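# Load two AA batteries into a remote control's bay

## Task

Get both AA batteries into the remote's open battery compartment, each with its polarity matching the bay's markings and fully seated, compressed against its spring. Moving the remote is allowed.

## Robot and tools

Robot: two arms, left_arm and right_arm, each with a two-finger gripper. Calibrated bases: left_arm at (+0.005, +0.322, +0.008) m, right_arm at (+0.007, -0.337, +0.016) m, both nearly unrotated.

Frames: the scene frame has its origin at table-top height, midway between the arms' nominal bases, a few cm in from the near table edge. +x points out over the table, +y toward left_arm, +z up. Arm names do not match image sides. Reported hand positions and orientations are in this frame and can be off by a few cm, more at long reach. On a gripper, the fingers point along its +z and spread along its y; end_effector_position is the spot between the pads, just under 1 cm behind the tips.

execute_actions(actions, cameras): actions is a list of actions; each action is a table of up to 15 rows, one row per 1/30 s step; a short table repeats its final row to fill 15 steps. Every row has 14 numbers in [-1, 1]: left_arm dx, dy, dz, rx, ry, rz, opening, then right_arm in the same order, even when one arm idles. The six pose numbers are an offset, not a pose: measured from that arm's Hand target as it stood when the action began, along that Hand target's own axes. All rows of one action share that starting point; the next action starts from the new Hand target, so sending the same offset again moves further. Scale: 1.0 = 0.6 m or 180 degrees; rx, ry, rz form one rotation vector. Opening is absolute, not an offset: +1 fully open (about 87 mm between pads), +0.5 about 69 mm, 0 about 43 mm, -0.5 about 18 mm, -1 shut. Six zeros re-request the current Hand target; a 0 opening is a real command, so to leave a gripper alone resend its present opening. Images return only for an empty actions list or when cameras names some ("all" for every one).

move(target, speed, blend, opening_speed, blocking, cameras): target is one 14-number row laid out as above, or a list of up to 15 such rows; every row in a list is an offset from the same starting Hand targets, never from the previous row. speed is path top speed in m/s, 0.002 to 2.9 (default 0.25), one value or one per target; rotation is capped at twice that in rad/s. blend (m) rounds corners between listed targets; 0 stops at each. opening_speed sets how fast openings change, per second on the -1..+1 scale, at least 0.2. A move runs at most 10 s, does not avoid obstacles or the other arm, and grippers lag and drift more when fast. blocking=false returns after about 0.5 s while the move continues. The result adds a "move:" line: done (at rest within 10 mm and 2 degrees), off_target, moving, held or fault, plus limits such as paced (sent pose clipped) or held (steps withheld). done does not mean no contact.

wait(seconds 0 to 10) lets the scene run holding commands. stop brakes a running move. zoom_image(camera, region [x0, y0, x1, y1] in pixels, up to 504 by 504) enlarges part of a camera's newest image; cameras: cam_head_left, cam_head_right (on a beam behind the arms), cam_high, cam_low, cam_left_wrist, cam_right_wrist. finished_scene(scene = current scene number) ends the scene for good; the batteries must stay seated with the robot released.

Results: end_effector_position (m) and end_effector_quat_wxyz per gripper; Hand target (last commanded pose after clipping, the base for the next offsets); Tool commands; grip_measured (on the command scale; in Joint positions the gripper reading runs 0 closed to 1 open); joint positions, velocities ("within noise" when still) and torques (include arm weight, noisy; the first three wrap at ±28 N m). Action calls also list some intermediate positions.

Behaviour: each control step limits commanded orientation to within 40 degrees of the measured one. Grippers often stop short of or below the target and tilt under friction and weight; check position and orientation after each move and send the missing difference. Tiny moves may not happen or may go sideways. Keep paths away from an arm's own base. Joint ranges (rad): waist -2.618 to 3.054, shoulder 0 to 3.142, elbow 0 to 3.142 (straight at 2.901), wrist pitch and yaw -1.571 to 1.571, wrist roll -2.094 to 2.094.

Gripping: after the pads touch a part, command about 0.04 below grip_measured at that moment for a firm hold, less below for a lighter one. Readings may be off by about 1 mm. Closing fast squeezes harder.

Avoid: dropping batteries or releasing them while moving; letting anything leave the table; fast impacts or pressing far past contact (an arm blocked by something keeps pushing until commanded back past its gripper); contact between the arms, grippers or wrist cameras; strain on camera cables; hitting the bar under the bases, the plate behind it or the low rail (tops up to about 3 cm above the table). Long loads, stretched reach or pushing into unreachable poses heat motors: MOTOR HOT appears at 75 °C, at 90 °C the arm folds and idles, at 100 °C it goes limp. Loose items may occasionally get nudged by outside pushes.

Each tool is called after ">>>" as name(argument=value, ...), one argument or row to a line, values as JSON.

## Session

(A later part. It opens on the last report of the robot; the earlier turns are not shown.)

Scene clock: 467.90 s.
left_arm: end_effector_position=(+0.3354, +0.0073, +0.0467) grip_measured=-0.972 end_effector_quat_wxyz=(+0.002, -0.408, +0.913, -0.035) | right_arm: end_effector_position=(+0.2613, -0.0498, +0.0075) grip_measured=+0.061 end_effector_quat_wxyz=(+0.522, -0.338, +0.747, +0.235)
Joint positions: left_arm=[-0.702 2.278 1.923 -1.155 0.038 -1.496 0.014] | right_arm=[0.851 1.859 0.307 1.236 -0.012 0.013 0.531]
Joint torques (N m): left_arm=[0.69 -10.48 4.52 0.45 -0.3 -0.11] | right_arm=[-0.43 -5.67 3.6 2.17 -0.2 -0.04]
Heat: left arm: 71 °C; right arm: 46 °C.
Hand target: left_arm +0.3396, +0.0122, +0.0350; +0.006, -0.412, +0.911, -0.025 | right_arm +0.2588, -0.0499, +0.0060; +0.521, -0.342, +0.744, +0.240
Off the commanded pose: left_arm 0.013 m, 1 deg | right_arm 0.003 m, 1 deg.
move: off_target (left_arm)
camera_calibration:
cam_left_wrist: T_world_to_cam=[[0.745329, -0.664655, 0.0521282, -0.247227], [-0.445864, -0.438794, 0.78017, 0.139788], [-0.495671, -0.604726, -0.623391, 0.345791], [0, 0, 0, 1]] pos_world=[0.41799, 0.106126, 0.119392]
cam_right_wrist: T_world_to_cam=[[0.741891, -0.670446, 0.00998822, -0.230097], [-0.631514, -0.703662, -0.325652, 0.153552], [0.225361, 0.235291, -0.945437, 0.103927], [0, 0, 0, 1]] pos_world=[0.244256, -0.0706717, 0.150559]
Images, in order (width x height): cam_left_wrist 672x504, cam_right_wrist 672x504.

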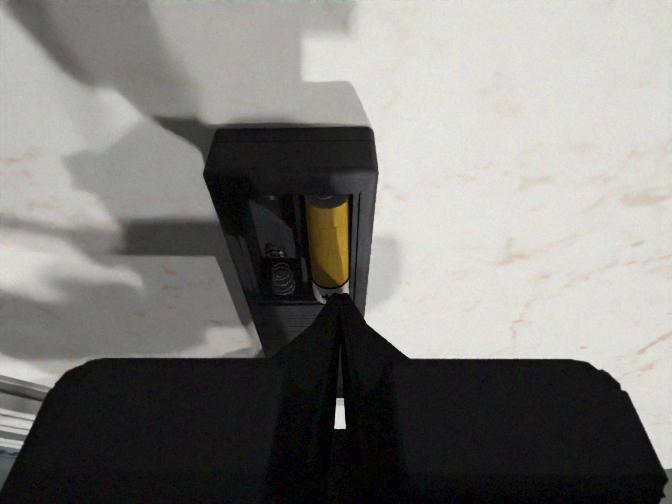

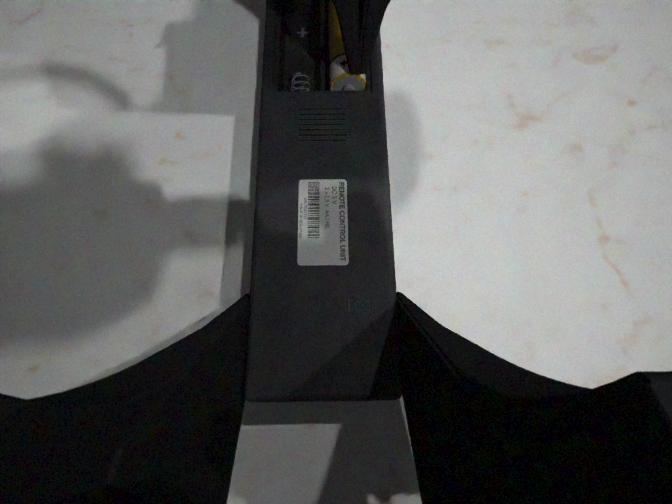

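>>> move(
  target=[
    [-0.004, 0.007, -0.025, 0, 0, 0, -1.0, 0, 0, 0, 0, 0, 0, -0.08],
    [-0.004, 0.007, 0.004, 0, 0, 0, -1.0, 0, 0, 0, 0, 0, 0, -0.08],
  ],
  speed=0.08,
  cameras=["cam_right_wrist", "cam_left_wrist"],
)

>>> zoom_image(
  camera="cam_right_wrist",
  region=[255, 0, 395, 100],
)

Scene clock: 469.57 s.
left_arm: end_effector_position=(+0.3337, +0.0111, +0.0437) grip_measured=-0.972 end_effector_quat_wxyz=(-0.007, -0.411, +0.911, -0.031) | right_arm: end_effector_position=(+0.2613, -0.0498, +0.0075) grip_measured=+0.061 end_effector_quat_wxyz=(+0.522, -0.338, +0.747, +0.235)
Joint positions: left_arm=[-0.693 2.278 1.91 -1.156 0.05 -1.496 0.014] | right_arm=[0.851 1.859 0.307 1.236 -0.012 0.013 0.531]
Joint torques (N m): left_arm=[0.29 -11.36 2.84 0.61 -0.41 -0.08] | right_arm=[-0.42 -5.67 3.63 2.16 -0.19 -0.04]
Heat: left arm: 71 °C; right arm: 46 °C.
Hand target: left_arm +0.3381, +0.0166, +0.0324; +0.006, -0.412, +0.911, -0.025 | right_arm +0.2588, -0.0499, +0.0060; +0.521, -0.342, +0.744, +0.240
Off the commanded pose: left_arm 0.013 m, 2 deg | right_arm 0.003 m, 1 deg.
move: off_target (left_arm)
camera_calibration:
cam_left_wrist: T_world_to_cam=[[0.751385, -0.658755, 0.038229, -0.244718], [-0.427563, -0.44192, 0.788604, 0.136639], [-0.502603, -0.608891, -0.613712, 0.347304], [0, 0, 0, 1]] pos_world=[0.416856, 0.110645, 0.114746]
cam_right_wrist: T_world_to_cam=[[0.741891, -0.670446, 0.00998822, -0.230097], [-0.631514, -0.703662, -0.325652, 0.153552], [0.225361, 0.235291, -0.945437, 0.103927], [0, 0, 0, 1]] pos_world=[0.244256, -0.0706717, 0.150559]
Images, in order (width x height): cam_left_wrist 672x504, cam_right_wrist 672x504.

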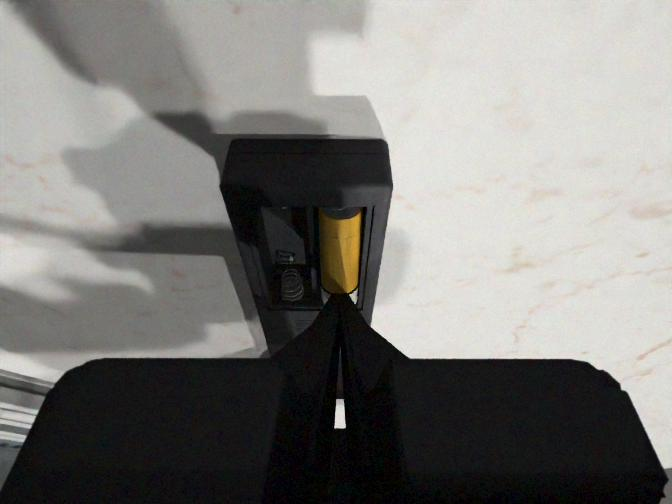

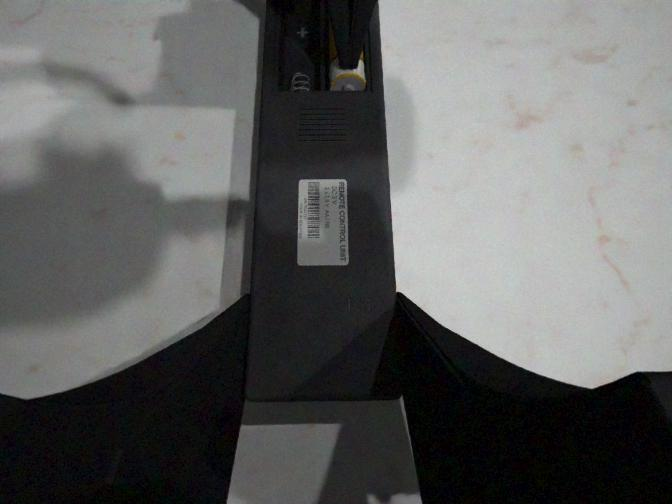

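Scaled by 3.600 from the camera's 672x504 image, which has a finer 960x720 frame.

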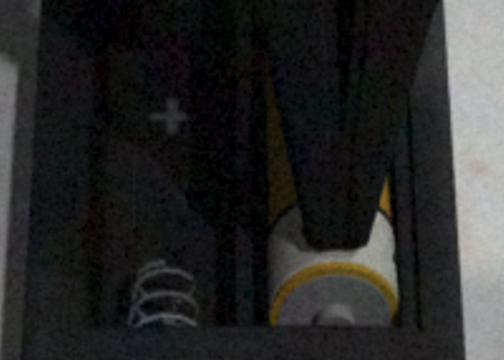

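>>> move(
  target=[-0.002, 0.0, 0.02, 0, 0, 0, -1.0, 0, 0, 0, 0, 0, 0, -0.08],
  speed=0.06,
  cameras=["cam_right_wrist", "cam_left_wrist"],
)

>>> zoom_image(
  camera="cam_right_wrist",
  region=[255, 0, 395, 100],
)

Scene clock: 470.77 s.
left_arm: end_effector_position=(+0.3337, +0.0112, +0.0430) grip_measured=-0.972 end_effector_quat_wxyz=(-0.009, -0.411, +0.911, -0.039) | right_arm: end_effector_position=(+0.2613, -0.0498, +0.0075) grip_measured=+0.061 end_effector_quat_wxyz=(+0.522, -0.338, +0.747, +0.235)
Joint positions: left_arm=[-0.688 2.267 1.885 -1.133 0.061 -1.491 0.014] | right_arm=[0.851 1.859 0.307 1.236 -0.012 0.013 0.531]
Joint torques (N m): left_arm=[0.05 -9.66 2 0.78 -0.47 -0.03] | right_arm=[-0.43 -5.67 3.62 2.17 -0.19 -0.04]
Heat: left arm: 71 °C; right arm: 46 °C.
Hand target: left_arm +0.3392, +0.0171, +0.0203; +0.006, -0.412, +0.911, -0.025 | right_arm +0.2588, -0.0499, +0.0060; +0.521, -0.342, +0.744, +0.240
Off the commanded pose: left_arm 0.024 m, 2 deg | right_arm 0.003 m, 1 deg.
move: off_target (left_arm)
camera_calibration:
cam_left_wrist: T_world_to_cam=[[0.750575, -0.65889, 0.050009, -0.244902], [-0.429659, -0.429145, 0.794499, 0.137512], [-0.502026, -0.617818, -0.605203, 0.346515], [0, 0, 0, 1]] pos_world=[0.41686, 0.111732, 0.112706]
cam_right_wrist: T_world_to_cam=[[0.741891, -0.670446, 0.00998822, -0.230097], [-0.631514, -0.703662, -0.325652, 0.153552], [0.225361, 0.235291, -0.945437, 0.103927], [0, 0, 0, 1]] pos_world=[0.244256, -0.0706717, 0.150559]
Images, in order (width x height): cam_left_wrist 672x504, cam_right_wrist 672x504.

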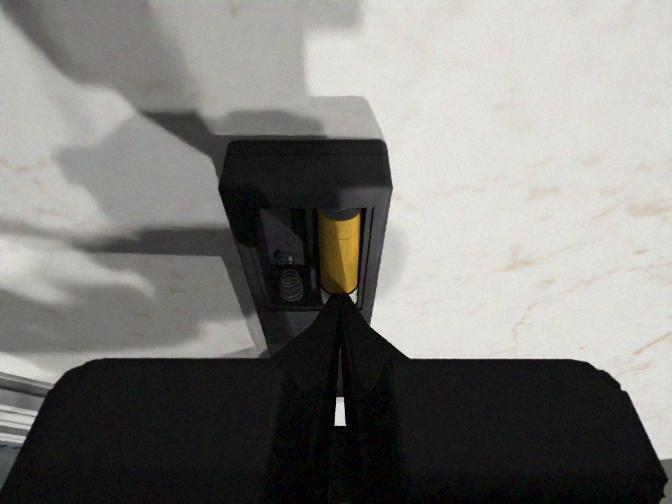

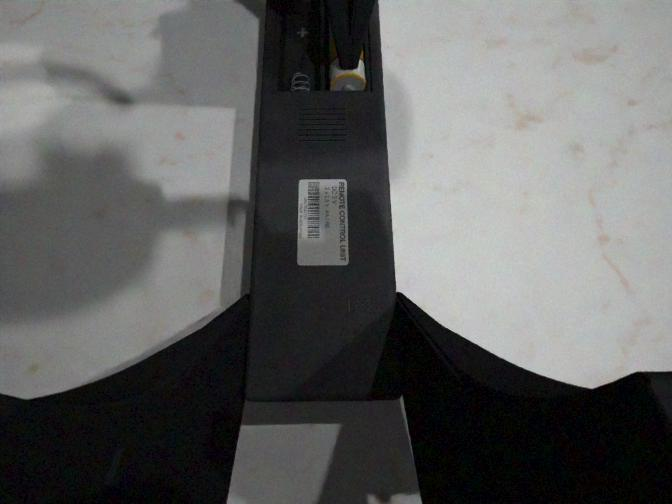

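Scaled by 3.600 from the camera's 672x504 image, which has a finer 960x720 frame.

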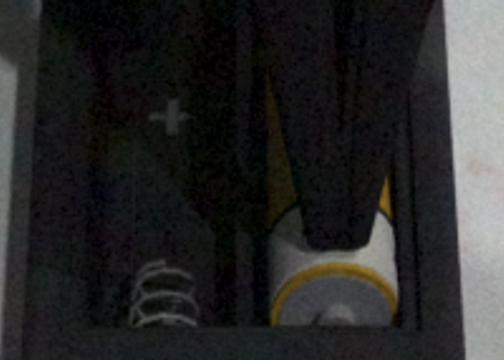

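>>> move(
  target=[-0.022, 0.0, 0.008, 0, 0, 0, -1.0, 0, 0, 0, 0, 0, 0, -0.08],
  speed=0.05,
  cameras=["cam_right_wrist"],
)

>>> zoom_image(
  camera="cam_right_wrist",
  region=[255, 0, 395, 100],
)

Scene clock: 473.33 s.
left_arm: end_effector_position=(+0.3358, +0.0132, +0.0431) grip_measured=-0.972 end_effector_quat_wxyz=(-0.020, -0.406, +0.912, -0.049) | right_arm: end_effector_position=(+0.2613, -0.0498, +0.0075) grip_measured=+0.061 end_effector_quat_wxyz=(+0.522, -0.338, +0.747, +0.235)
Joint positions: left_arm=[-0.67 2.267 1.879 -1.122 0.092 -1.464 0.014] | right_arm=[0.851 1.859 0.307 1.236 -0.012 0.013 0.531]
Joint torques (N m): left_arm=[1.05 -8.98 2.58 0.79 -0.7 0.02] | right_arm=[-0.43 -5.65 3.62 2.17 -0.19 -0.04]
Heat: left arm: 70 °C; right arm: 46 °C.
Hand target: left_arm +0.3480, +0.0268, +0.0154; +0.006, -0.412, +0.911, -0.025 | right_arm +0.2588, -0.0499, +0.0060; +0.521, -0.342, +0.744, +0.240
Off the commanded pose: left_arm 0.033 m, 4 deg | right_arm 0.003 m, 1 deg.
move: off_target (left_arm)
camera_calibration:
cam_right_wrist: T_world_to_cam=[[0.741891, -0.670446, 0.00998822, -0.230097], [-0.631514, -0.703662, -0.325652, 0.153552], [0.225361, 0.235291, -0.945437, 0.103927], [0, 0, 0, 1]] pos_world=[0.244256, -0.0706717, 0.150559]
Images, in order (width x height): cam_right_wrist 672x504.

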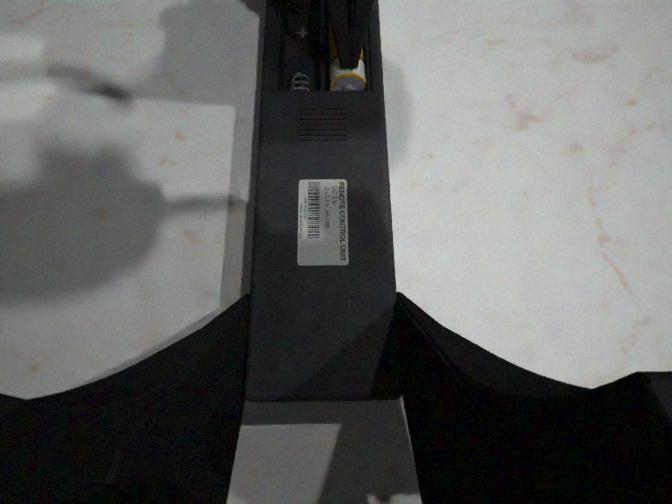

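Scaled by 3.600 from the camera's 672x504 image, which has a finer 960x720 frame.

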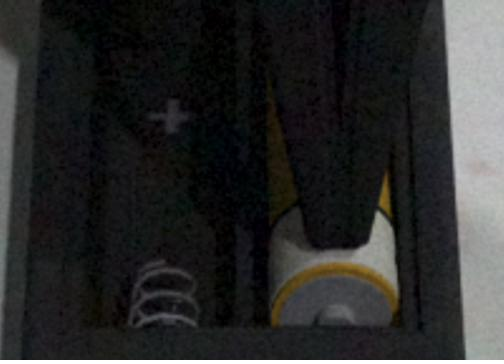

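>>> move(
  target=[-0.022, 0.0, 0.004, 0, 0, 0, -1.0, 0, 0, 0, 0, 0, 0, -0.08],
  speed=0.05,
  cameras=["cam_right_wrist"],
)

>>> zoom_image(
  camera="cam_right_wrist",
  region=[255, 0, 395, 100],
)

Scene clock: 474.50 s.
left_arm: end_effector_position=(+0.3439, +0.0226, +0.0426) grip_measured=-0.972 end_effector_quat_wxyz=(-0.020, -0.406, +0.912, -0.052) | right_arm: end_effector_position=(+0.2613, -0.0498, +0.0075) grip_measured=+0.061 end_effector_quat_wxyz=(+0.522, -0.338, +0.747, +0.235)
Joint positions: left_arm=[-0.642 2.267 1.876 -1.116 0.096 -1.435 0.014] | right_arm=[0.851 1.859 0.307 1.236 -0.012 0.013 0.531]
Joint torques (N m): left_arm=[0.94 -8.23 3.22 0.85 -0.73 0.01] | right_arm=[-0.42 -5.67 3.62 2.16 -0.19 -0.04]
Heat: left arm: 70 °C; right arm: 46 °C.
Hand target: left_arm +0.3570, +0.0367, +0.0129; +0.006, -0.412, +0.911, -0.025 | right_arm +0.2588, -0.0499, +0.0060; +0.521, -0.342, +0.744, +0.240
Off the commanded pose: left_arm 0.035 m, 4 deg | right_arm 0.003 m, 1 deg.
move: off_target (left_arm)
camera_calibration:
cam_right_wrist: T_world_to_cam=[[0.741891, -0.670446, 0.00998822, -0.230097], [-0.631514, -0.703662, -0.325652, 0.153552], [0.225361, 0.235291, -0.945437, 0.103927], [0, 0, 0, 1]] pos_world=[0.244256, -0.0706717, 0.150559]
Images, in order (width x height): cam_right_wrist 672x504.

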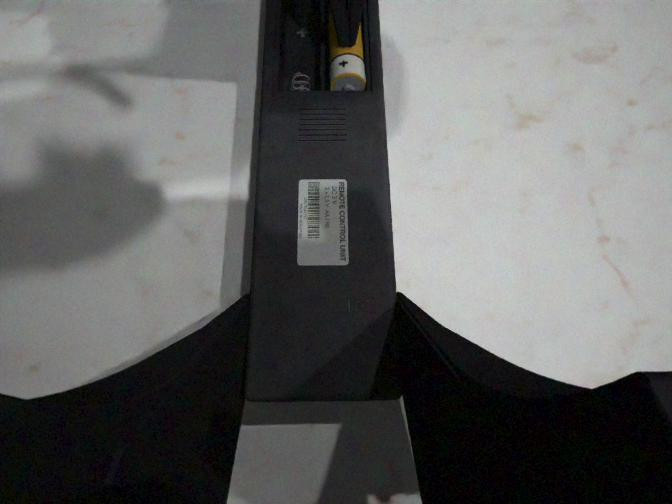

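Scaled by 3.600 from the camera's 672x504 image, which has a finer 960x720 frame.

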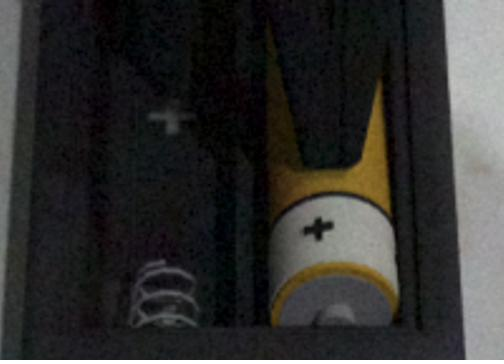

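>>> move(
  target=[
    [0.0177, -0.0068, -0.1615, 0, 0, 0, -1.0, 0, 0, 0, 0, 0, 0, -0.08],
    [0.0677, -0.0061, -0.1367, -0.0673, -0.0422, 0.5004, -0.673, 0, 0, 0, 0, 0, 0, -0.08],
    [0.0677, -0.0061, -0.1027, -0.0673, -0.0422, 0.5004, -0.673, 0, 0, 0, 0, 0, 0, -0.08],
  ],
  speed=0.25,
  blend=[0.02, 0, 0],
  cameras=["cam_right_wrist", "cam_left_wrist"],
)

Scene clock: 489.43 s.
left_arm: end_effector_position=(+0.3284, +0.0065, +0.0769) grip_measured=-0.673 end_effector_quat_wxyz=(+0.053, +0.353, +0.931, +0.081) | right_arm: end_effector_position=(+0.2613, -0.0498, +0.0075) grip_measured=+0.061 end_effector_quat_wxyz=(+0.522, -0.338, +0.747, +0.235)
Joint positions: left_arm=[-0.881 2.579 2.586 -1.559 -0.185 -0.108 0.163] | right_arm=[0.851 1.859 0.307 1.236 -0.012 0.013 0.531]
Joint torques (N m): left_arm=[-0.16 -12.03 7.66 0.22 -0.34 -0.07] | right_arm=[-0.42 -5.67 3.62 2.17 -0.19 -0.04]
Heat: left arm: 69 °C; right arm: 46 °C.
Hand target: left_arm +0.3309, +0.0061, +0.0751; +0.037, +0.352, +0.930, +0.098 | right_arm +0.2588, -0.0499, +0.0060; +0.521, -0.342, +0.744, +0.240
Off the commanded pose: left_arm 0.003 m, 3 deg | right_arm 0.003 m, 1 deg.
joint sent to its limit (left arm) — joint 4 (wrist pitch), lower limit. The joint targets still meet the commanded pose.
move: off_target (left_arm); target 2's new opening was sent with left_arm's hand 0.005 m and 5 deg from that target
camera_calibration:
cam_left_wrist: T_world_to_cam=[[-0.643922, -0.737961, -0.201935, 0.232195], [-0.607225, 0.332368, 0.721671, 0.165311], [-0.465448, 0.58732, -0.662128, 0.346], [0, 0, 0, 1]] pos_world=[0.410942, -0.0868059, 0.156684]
cam_right_wrist: T_world_to_cam=[[0.741891, -0.670446, 0.00998822, -0.230097], [-0.631514, -0.703662, -0.325652, 0.153552], [0.225361, 0.235291, -0.945437, 0.103927], [0, 0, 0, 1]] pos_world=[0.244256, -0.0706717, 0.150559]
Images, in order (width x height): cam_left_wrist 672x504, cam_right_wrist 672x504.

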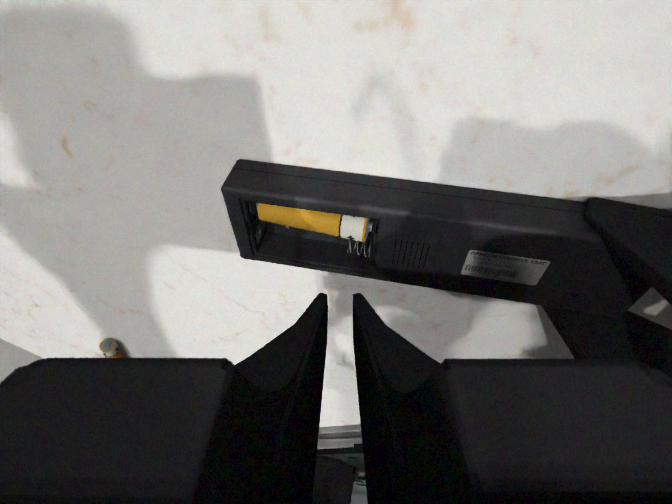

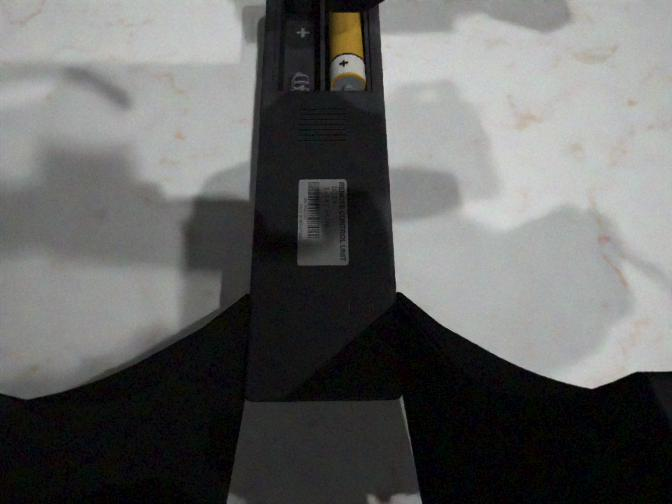

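>>> zoom_image(
  camera="cam_left_wrist",
  region=[220, 180, 400, 280],
)

>>> zoom_image(
  camera="cam_left_wrist",
  region=[325, 195, 405, 265],
)

Scaled by 2.800 from the camera's 672x504 image, which has a finer 960x720 frame.

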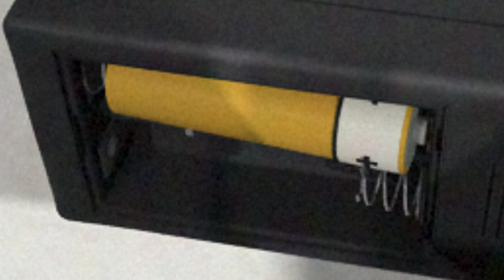

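Scaled by 6.300 from the camera's 672x504 image, which has a finer 960x720 frame.

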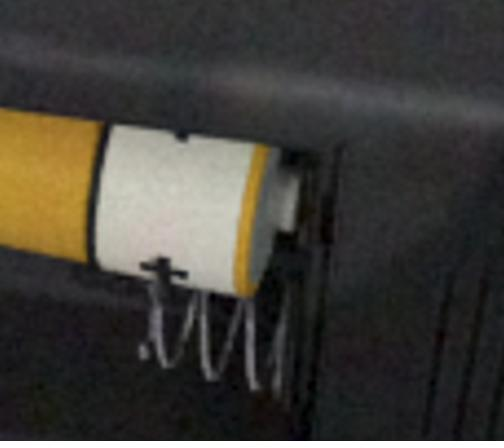

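>>> move(
  target=[-0.0065, -0.0075, 0.02, 0, 0, 0, -0.673, 0, 0, 0, 0, 0, 0, -0.08],
  speed=0.1,
  cameras=["cam_right_wrist", "cam_left_wrist"],
)

>>> zoom_image(
  camera="cam_left_wrist",
  region=[290, 200, 430, 310],
)

>>> zoom_image(
  camera="cam_right_wrist",
  region=[255, 0, 395, 100],
)

Scene clock: 496.03 s.
left_arm: end_effector_position=(+0.3313, +0.0035, +0.0658) grip_measured=-0.673 end_effector_quat_wxyz=(+0.049, +0.353, +0.931, +0.083) | right_arm: end_effector_position=(+0.2613, -0.0498, +0.0075) grip_measured=+0.061 end_effector_quat_wxyz=(+0.522, -0.338, +0.747, +0.235)
Joint positions: left_arm=[-0.881 2.621 2.621 -1.559 -0.185 -0.108 0.163] | right_arm=[0.851 1.859 0.307 1.236 -0.012 0.013 0.531]
Joint torques (N m): left_arm=[-0.29 -11.99 7.61 0.17 -0.34 -0.11] | right_arm=[-0.42 -5.67 3.62 2.17 -0.19 -0.03]
Heat: left arm: 72 °C; right arm: 46 °C.
Hand target: left_arm +0.3325, +0.0022, +0.0623; +0.037, +0.352, +0.930, +0.098 | right_arm +0.2588, -0.0499, +0.0060; +0.521, -0.342, +0.744, +0.240
Off the commanded pose: left_arm 0.004 m, 2 deg | right_arm 0.003 m, 1 deg.
joint sent to its limit (left arm) — joint 4 (wrist pitch), lower limit. The joint targets still meet the commanded pose.
move: done
camera_calibration:
cam_left_wrist: T_world_to_cam=[[-0.645038, -0.736718, -0.202908, 0.230003], [-0.603201, 0.327883, 0.727078, 0.174377], [-0.469121, 0.591387, -0.655886, 0.342544], [0, 0, 0, 1]] pos_world=[0.41424, -0.0903038, 0.144554]
cam_right_wrist: T_world_to_cam=[[0.741891, -0.670446, 0.00998822, -0.230097], [-0.631514, -0.703662, -0.325652, 0.153552], [0.225361, 0.235291, -0.945437, 0.103927], [0, 0, 0, 1]] pos_world=[0.244256, -0.0706717, 0.150559]
Images, in order (width x height): cam_left_wrist 672x504, cam_right_wrist 672x504.

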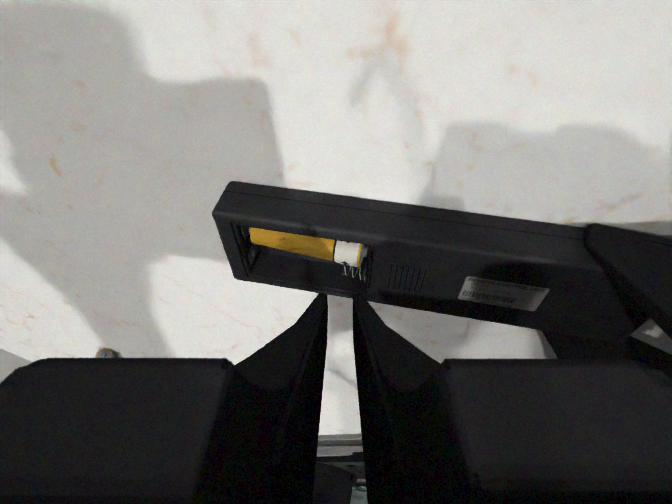

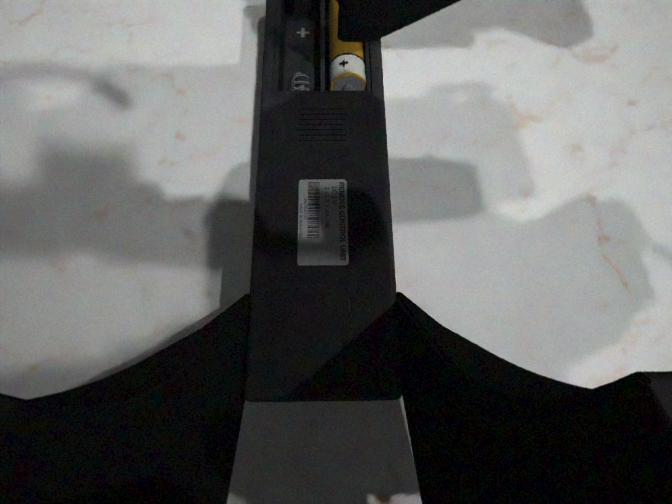

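Scaled by 3.600 from the camera's 672x504 image, which has a finer 960x720 frame.

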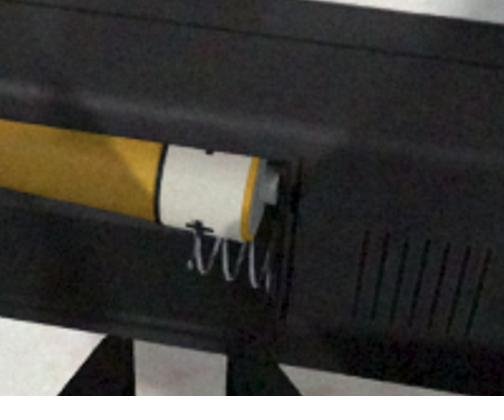

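Scaled by 3.600 from the camera's 672x504 image, which has a finer 960x720 frame.

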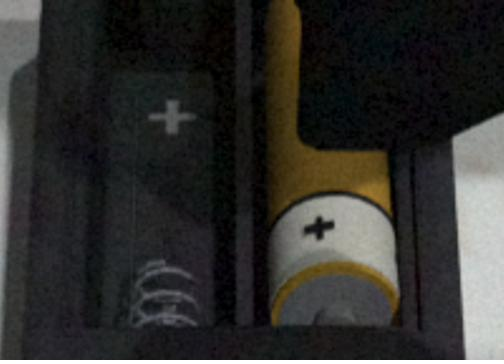

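>>> move(
  target=[-0.001, -0.0112, 0.0248, 0, 0, 0, -0.673, 0, 0, 0, 0, 0, 0, -0.08],
  speed=0.08,
  cameras=["cam_left_wrist", "cam_right_wrist"],
)

>>> zoom_image(
  camera="cam_left_wrist",
  region=[290, 220, 430, 330],
)

>>> zoom_image(
  camera="cam_right_wrist",
  region=[255, 0, 395, 100],
)

Scene clock: 498.20 s.
left_arm: end_effector_position=(+0.3290, +0.0003, +0.0493) grip_measured=-0.673 end_effector_quat_wxyz=(+0.038, +0.355, +0.930, +0.089) | right_arm: end_effector_position=(+0.2613, -0.0498, +0.0075) grip_measured=+0.061 end_effector_quat_wxyz=(+0.522, -0.338, +0.747, +0.235)
Joint positions: left_arm=[-0.889 2.667 2.639 -1.559 -0.185 -0.114 0.163] | right_arm=[0.851 1.859 0.307 1.236 -0.012 0.013 0.531]
Joint torques (N m): left_arm=[-0.36 -12.22 8.01 0.15 -0.28 -0.12] | right_arm=[-0.43 -5.67 3.62 2.17 -0.2 -0.04]
Heat: left arm: 72 °C; right arm: 46 °C.
Hand target: left_arm +0.3307, -0.0009, +0.0464; +0.037, +0.352, +0.930, +0.098 | right_arm +0.2588, -0.0499, +0.0060; +0.521, -0.342, +0.744, +0.240
Off the commanded pose: left_arm 0.004 m, 1 deg | right_arm 0.003 m, 1 deg.
joint sent to its limit (left arm) — joint 4 (wrist pitch), lower limit. The joint targets still meet the commanded pose.
move: done
camera_calibration:
cam_left_wrist: T_world_to_cam=[[-0.649711, -0.731775, -0.205868, 0.22455], [-0.589571, 0.314108, 0.744139, 0.180739], [-0.479878, 0.604848, -0.635512, 0.335041], [0, 0, 0, 1]] pos_world=[0.41323, -0.0951, 0.124656]
cam_right_wrist: T_world_to_cam=[[0.741891, -0.670446, 0.00998822, -0.230097], [-0.631514, -0.703662, -0.325652, 0.153552], [0.225361, 0.235291, -0.945437, 0.103927], [0, 0, 0, 1]] pos_world=[0.244256, -0.0706717, 0.150559]
Images, in order (width x height): cam_left_wrist 672x504, cam_right_wrist 672x504.

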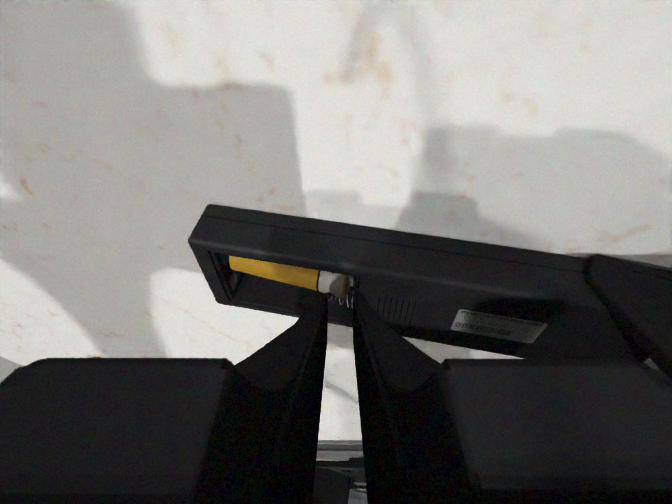

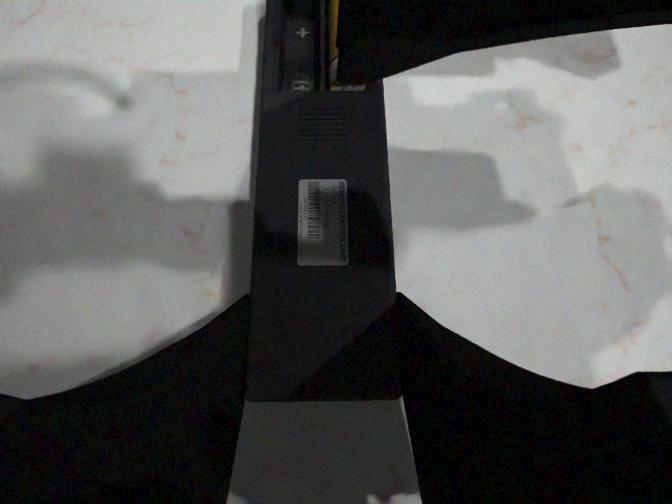

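Scaled by 3.600 from the camera's 672x504 image, which has a finer 960x720 frame.

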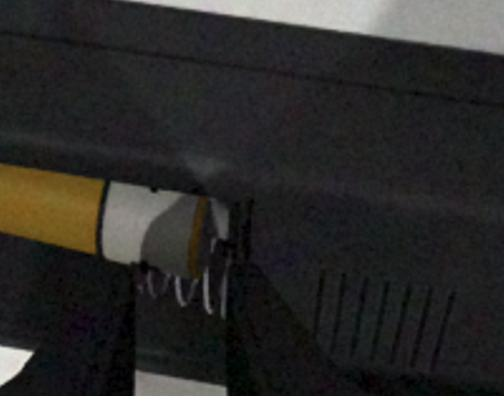

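Scaled by 3.600 from the camera's 672x504 image, which has a finer 960x720 frame.

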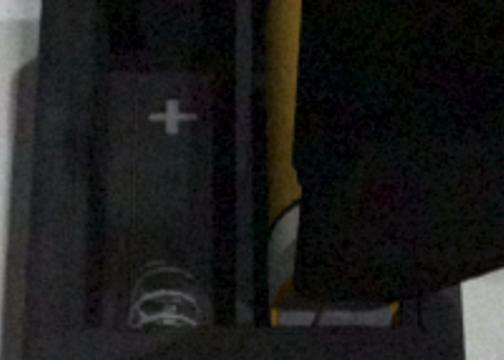

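>>> move(
  target=[0, -0.003, 0.017, 0, 0, 0, -0.673, 0, 0, 0, 0, 0, 0, -0.08],
  speed=0.05,
  cameras=["cam_left_wrist", "cam_right_wrist"],
)

>>> zoom_image(
  camera="cam_left_wrist",
  region=[290, 230, 430, 340],
)

>>> zoom_image(
  camera="cam_right_wrist",
  region=[255, 0, 395, 100],
)

Scene clock: 500.37 s.
left_arm: end_effector_position=(+0.3306, -0.0014, +0.0488) grip_measured=-0.673 end_effector_quat_wxyz=(+0.042, +0.354, +0.930, +0.087) | right_arm: end_effector_position=(+0.2613, -0.0498, +0.0075) grip_measured=+0.061 end_effector_quat_wxyz=(+0.522, -0.338, +0.747, +0.235)
Joint positions: left_arm=[-0.889 2.667 2.639 -1.55 -0.185 -0.115 0.163] | right_arm=[0.851 1.859 0.307 1.236 -0.012 0.013 0.531]
Joint torques (N m): left_arm=[-0.29 -12.25 3.96 0.38 -0.32 -0.18] | right_arm=[-0.4 -5.67 3.62 2.17 -0.19 -0.04]
Heat: left arm: 73 °C; right arm: 46 °C.
Hand target: left_arm +0.3309, -0.0006, +0.0360; +0.037, +0.352, +0.930, +0.098 | right_arm +0.2588, -0.0499, +0.0060; +0.521, -0.342, +0.744, +0.240
Off the commanded pose: left_arm 0.013 m, 1 deg | right_arm 0.003 m, 1 deg.
move: off_target (left_arm)
camera_calibration:
cam_left_wrist: T_world_to_cam=[[-0.647917, -0.733653, -0.204833, 0.223507], [-0.59459, 0.319053, 0.738017, 0.184469], [-0.476096, 0.599965, -0.642943, 0.335723], [0, 0, 0, 1]] pos_world=[0.414334, -0.0963012, 0.125491]
cam_right_wrist: T_world_to_cam=[[0.741891, -0.670446, 0.00998822, -0.230097], [-0.631514, -0.703662, -0.325652, 0.153552], [0.225361, 0.235291, -0.945437, 0.103927], [0, 0, 0, 1]] pos_world=[0.244256, -0.0706717, 0.150559]
Images, in order (width x height): cam_left_wrist 672x504, cam_right_wrist 672x504.

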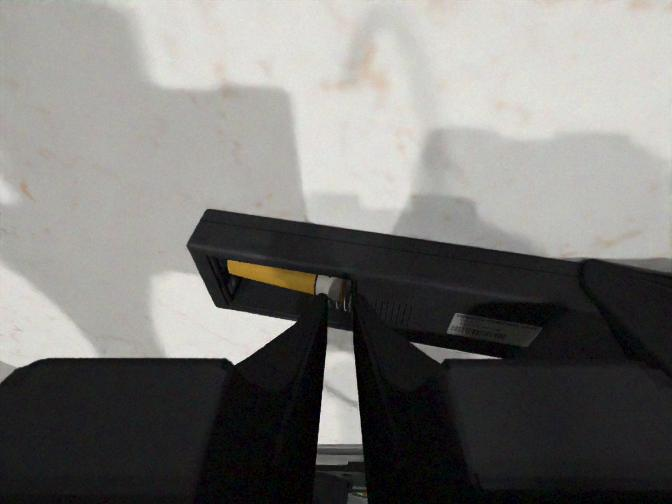

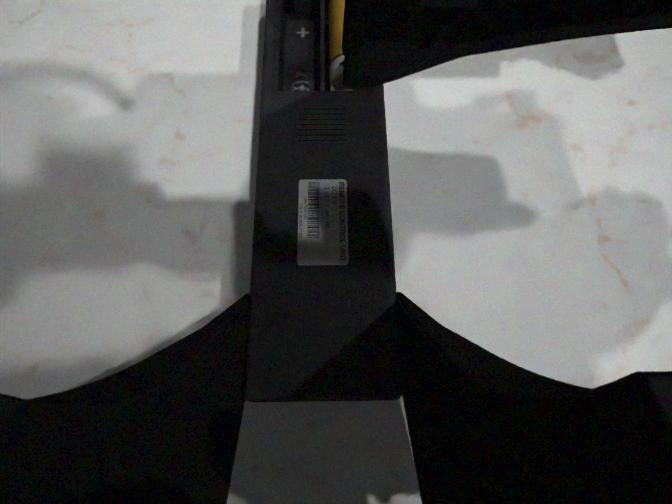

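Scaled by 3.600 from the camera's 672x504 image, which has a finer 960x720 frame.

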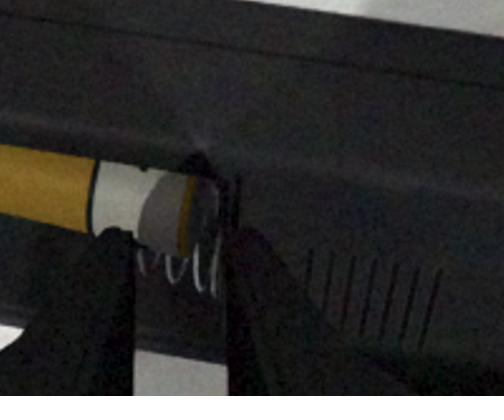

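Scaled by 3.600 from the camera's 672x504 image, which has a finer 960x720 frame.

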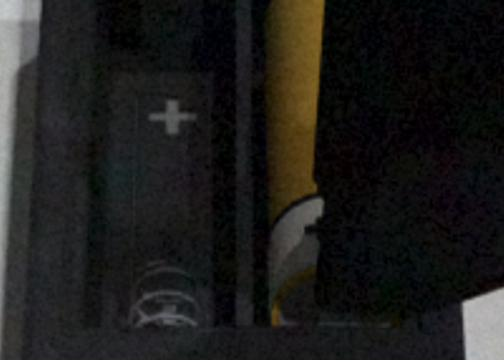

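>>> move(
  target=[0.003, -0.002, 0.012, 0, 0, 0, -0.673, 0, 0, 0, 0, 0, 0, -0.08],
  speed=0.05,
  cameras=["cam_left_wrist", "cam_right_wrist"],
)

>>> zoom_image(
  camera="cam_left_wrist",
  region=[290, 240, 430, 350],
)

>>> zoom_image(
  camera="cam_right_wrist",
  region=[255, 0, 395, 100],
)

Scene clock: 502.07 s.
left_arm: end_effector_position=(+0.3289, +0.0007, +0.0422) grip_measured=-0.673 end_effector_quat_wxyz=(+0.039, +0.355, +0.929, +0.092) | right_arm: end_effector_position=(+0.2613, -0.0498, +0.0075) grip_measured=+0.061 end_effector_quat_wxyz=(+0.522, -0.338, +0.747, +0.235)
Joint positions: left_arm=[-0.891 2.644 2.566 -1.509 -0.192 -0.115 0.163] | right_arm=[0.851 1.859 0.307 1.236 -0.012 0.013 0.531]
Joint torques (N m): left_arm=[-0.05 -12.82 2.35 0.55 -0.26 -0.15] | right_arm=[-0.42 -5.67 3.62 2.16 -0.2 -0.04]
Heat: left arm: 74 °C; right arm: 46 °C.
Hand target: left_arm +0.3299, +0.0010, +0.0288; +0.037, +0.352, +0.930, +0.098 | right_arm +0.2588, -0.0499, +0.0060; +0.521, -0.342, +0.744, +0.240
Off the commanded pose: left_arm 0.014 m, 1 deg | right_arm 0.003 m, 1 deg.
move: off_target (left_arm)
camera_calibration:
cam_left_wrist: T_world_to_cam=[[-0.6496, -0.729958, -0.212558, 0.223495], [-0.593081, 0.311611, 0.742397, 0.186978], [-0.475684, 0.608325, -0.635347, 0.328902], [0, 0, 0, 1]] pos_world=[0.412529, -0.095202, 0.117661]
cam_right_wrist: T_world_to_cam=[[0.741891, -0.670446, 0.00998822, -0.230097], [-0.631514, -0.703662, -0.325652, 0.153552], [0.225361, 0.235291, -0.945437, 0.103927], [0, 0, 0, 1]] pos_world=[0.244256, -0.0706717, 0.150559]
Images, in order (width x height): cam_left_wrist 672x504, cam_right_wrist 672x504.

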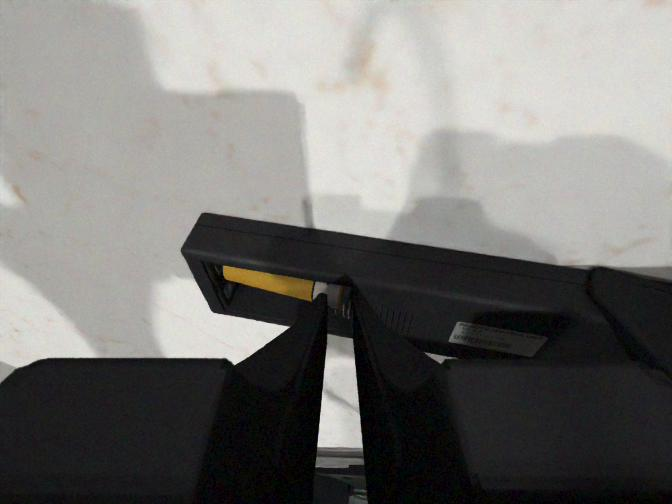

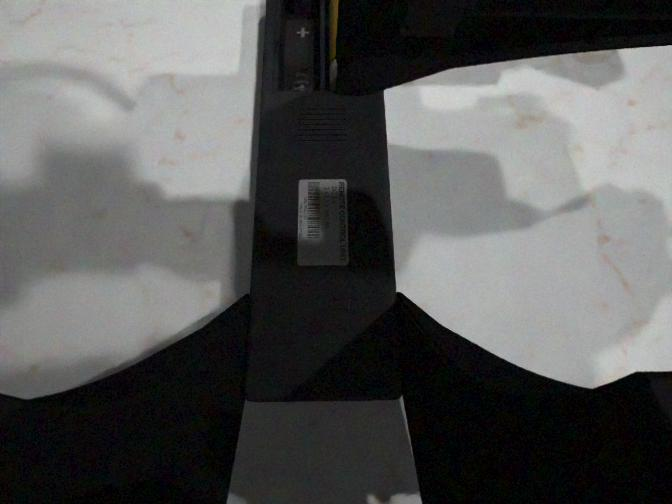

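Scaled by 3.600 from the camera's 672x504 image, which has a finer 960x720 frame.

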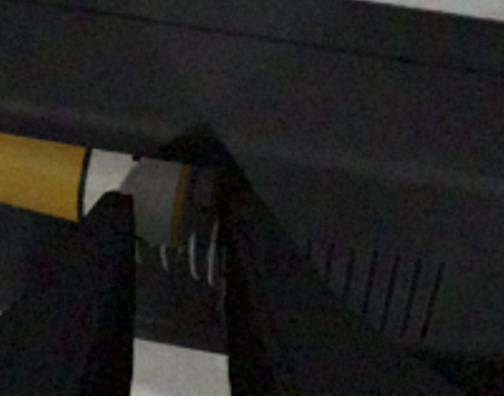

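Scaled by 3.600 from the camera's 672x504 image, which has a finer 960x720 frame.

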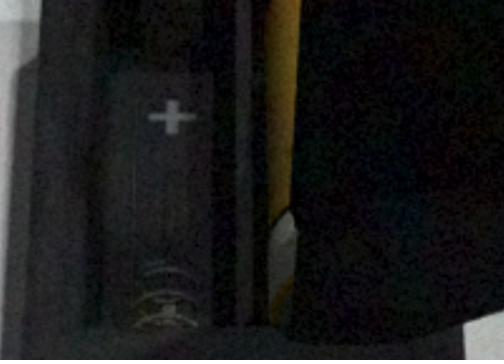

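>>> move(
  target=[0.0, 0.0196, 0.0042, 0, 0, 0, -0.673, 0, 0, 0, 0, 0, 0, -0.08],
  speed=0.05,
  cameras=["cam_left_wrist", "cam_right_wrist"],
)

>>> zoom_image(
  camera="cam_left_wrist",
  region=[290, 240, 430, 350],
)

>>> zoom_image(
  camera="cam_right_wrist",
  region=[255, 0, 395, 100],
)

Scene clock: 503.93 s.
left_arm: end_effector_position=(+0.3296, +0.0023, +0.0423) grip_measured=-0.673 end_effector_quat_wxyz=(+0.041, +0.356, +0.929, +0.091) | right_arm: end_effector_position=(+0.2613, -0.0498, +0.0075) grip_measured=+0.061 end_effector_quat_wxyz=(+0.522, -0.338, +0.747, +0.235)
Joint positions: left_arm=[-0.888 2.625 2.53 -1.487 -0.192 -0.109 0.163] | right_arm=[0.851 1.859 0.307 1.236 -0.012 0.013 0.531]
Joint torques (N m): left_arm=[1.52 -12.74 2.06 0.53 -0.32 -0.02] | right_arm=[-0.42 -5.67 3.63 2.17 -0.19 -0.04]
Heat: left arm: 74 °C; right arm: 46 °C.
Hand target: left_arm +0.3378, +0.0099, +0.0288; +0.037, +0.352, +0.930, +0.098 | right_arm +0.2588, -0.0499, +0.0060; +0.521, -0.342, +0.744, +0.240
Off the commanded pose: left_arm 0.018 m, 1 deg | right_arm 0.003 m, 1 deg.
move: off_target (left_arm)
camera_calibration:
cam_left_wrist: T_world_to_cam=[[-0.651179, -0.72868, -0.212111, 0.225675], [-0.59404, 0.315451, 0.740005, 0.187314], [-0.472316, 0.607878, -0.63828, 0.327316], [0, 0, 0, 1]] pos_world=[0.412823, -0.0936117, 0.118175]
cam_right_wrist: T_world_to_cam=[[0.741891, -0.670446, 0.00998822, -0.230097], [-0.631514, -0.703662, -0.325652, 0.153552], [0.225361, 0.235291, -0.945437, 0.103927], [0, 0, 0, 1]] pos_world=[0.244256, -0.0706717, 0.150559]
Images, in order (width x height): cam_left_wrist 672x504, cam_right_wrist 672x504.

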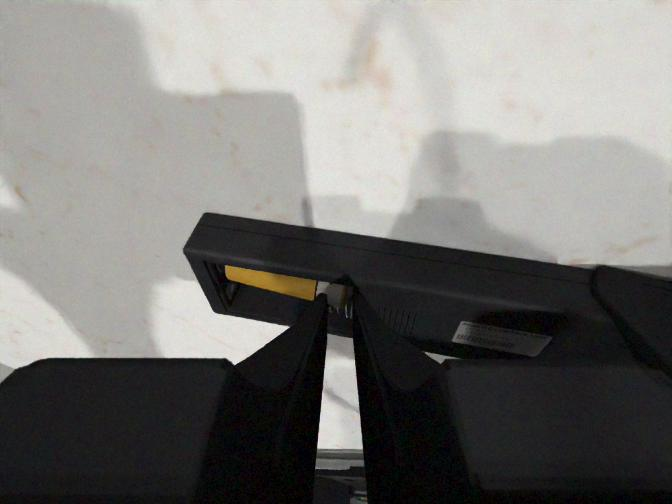

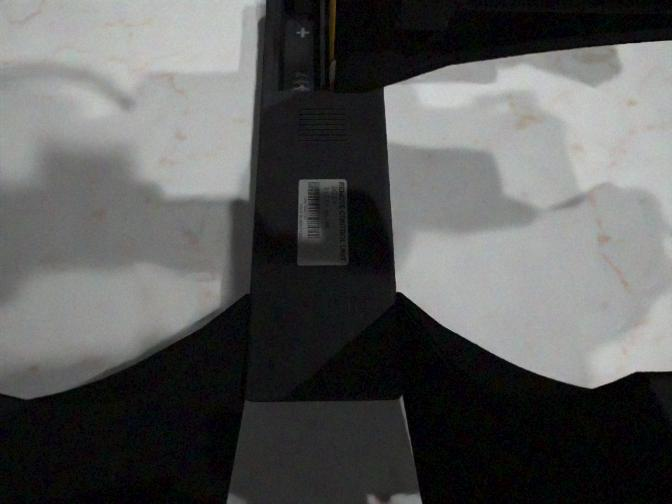

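Scaled by 3.600 from the camera's 672x504 image, which has a finer 960x720 frame.

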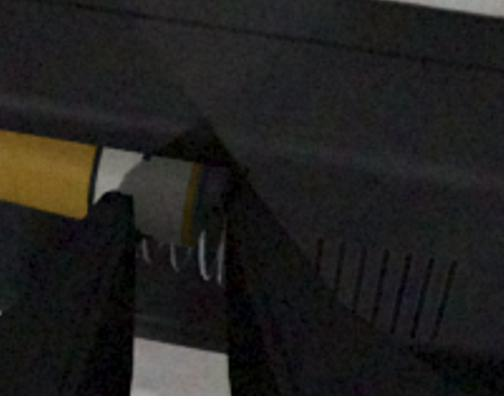

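Scaled by 3.600 from the camera's 672x504 image, which has a finer 960x720 frame.

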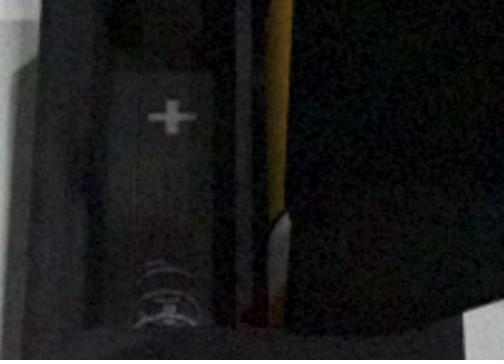

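>>> move(
  target=[0.0, 0.0163, 0.0035, 0, 0, 0, -0.673, 0, 0, 0, 0, 0, 0, -0.08],
  speed=0.05,
  cameras=["cam_left_wrist", "cam_right_wrist"],
)

>>> zoom_image(
  camera="cam_left_wrist",
  region=[290, 240, 430, 350],
)

>>> zoom_image(
  camera="cam_right_wrist",
  region=[255, 0, 395, 100],
)

Scene clock: 505.27 s.
left_arm: end_effector_position=(+0.3307, +0.0073, +0.0388) grip_measured=-0.673 end_effector_quat_wxyz=(+0.033, +0.358, +0.929, +0.090) | right_arm: end_effector_position=(+0.2613, -0.0498, +0.0075) grip_measured=+0.061 end_effector_quat_wxyz=(+0.522, -0.338, +0.747, +0.235)
Joint positions: left_arm=[-0.876 2.622 2.508 -1.48 -0.183 -0.096 0.164] | right_arm=[0.851 1.859 0.307 1.236 -0.012 0.013 0.531]
Joint torques (N m): left_arm=[2.14 -13.56 2.55 0.6 -0.35 0.11] | right_arm=[-0.43 -5.67 3.6 2.17 -0.19 -0.03]
Heat: left arm: 74 °C; right arm: 46 °C.
Hand target: left_arm +0.3445, +0.0174, +0.0288; +0.037, +0.352, +0.930, +0.098 | right_arm +0.2588, -0.0499, +0.0060; +0.521, -0.342, +0.744, +0.240
Off the commanded pose: left_arm 0.020 m, 1 deg | right_arm 0.003 m, 1 deg.
move: off_target (left_arm)
camera_calibration:
cam_left_wrist: T_world_to_cam=[[-0.655373, -0.727144, -0.204323, 0.230335], [-0.58153, 0.313151, 0.750839, 0.184434], [-0.481985, 0.610899, -0.628087, 0.32533], [0, 0, 0, 1]] pos_world=[0.415013, -0.0890131, 0.112918]
cam_right_wrist: T_world_to_cam=[[0.741891, -0.670446, 0.00998822, -0.230097], [-0.631514, -0.703662, -0.325652, 0.153552], [0.225361, 0.235291, -0.945437, 0.103927], [0, 0, 0, 1]] pos_world=[0.244256, -0.0706717, 0.150559]
Images, in order (width x height): cam_left_wrist 672x504, cam_right_wrist 672x504.

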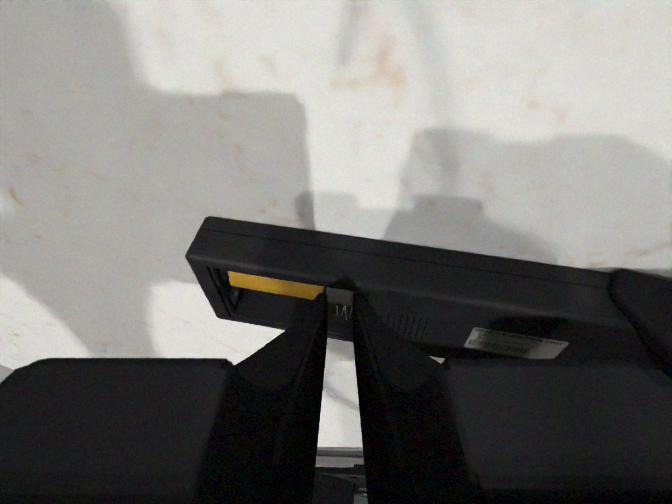

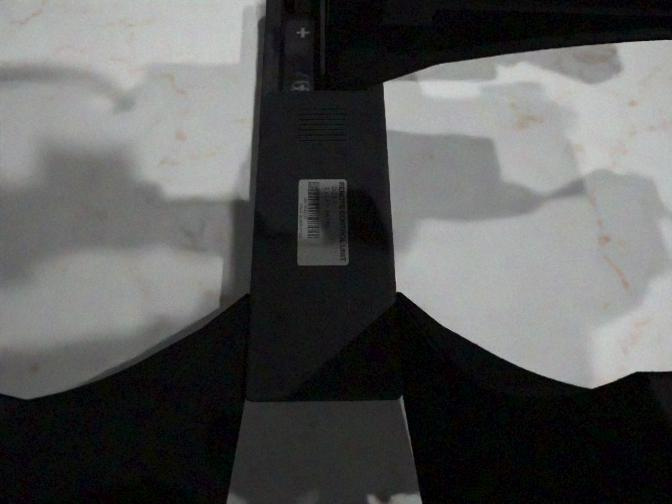

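Scaled by 3.600 from the camera's 672x504 image, which has a finer 960x720 frame.

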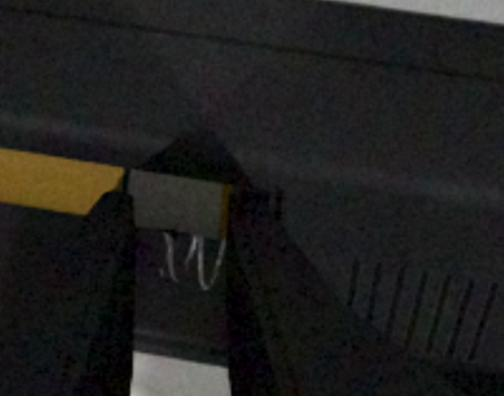

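Scaled by 3.600 from the camera's 672x504 image, which has a finer 960x720 frame.

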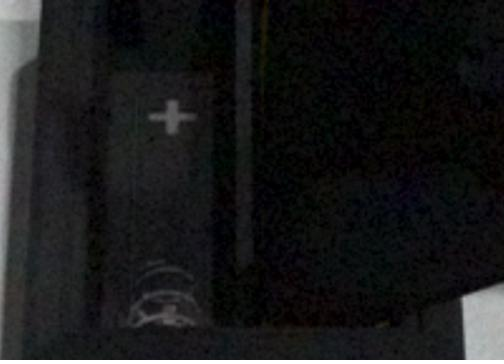

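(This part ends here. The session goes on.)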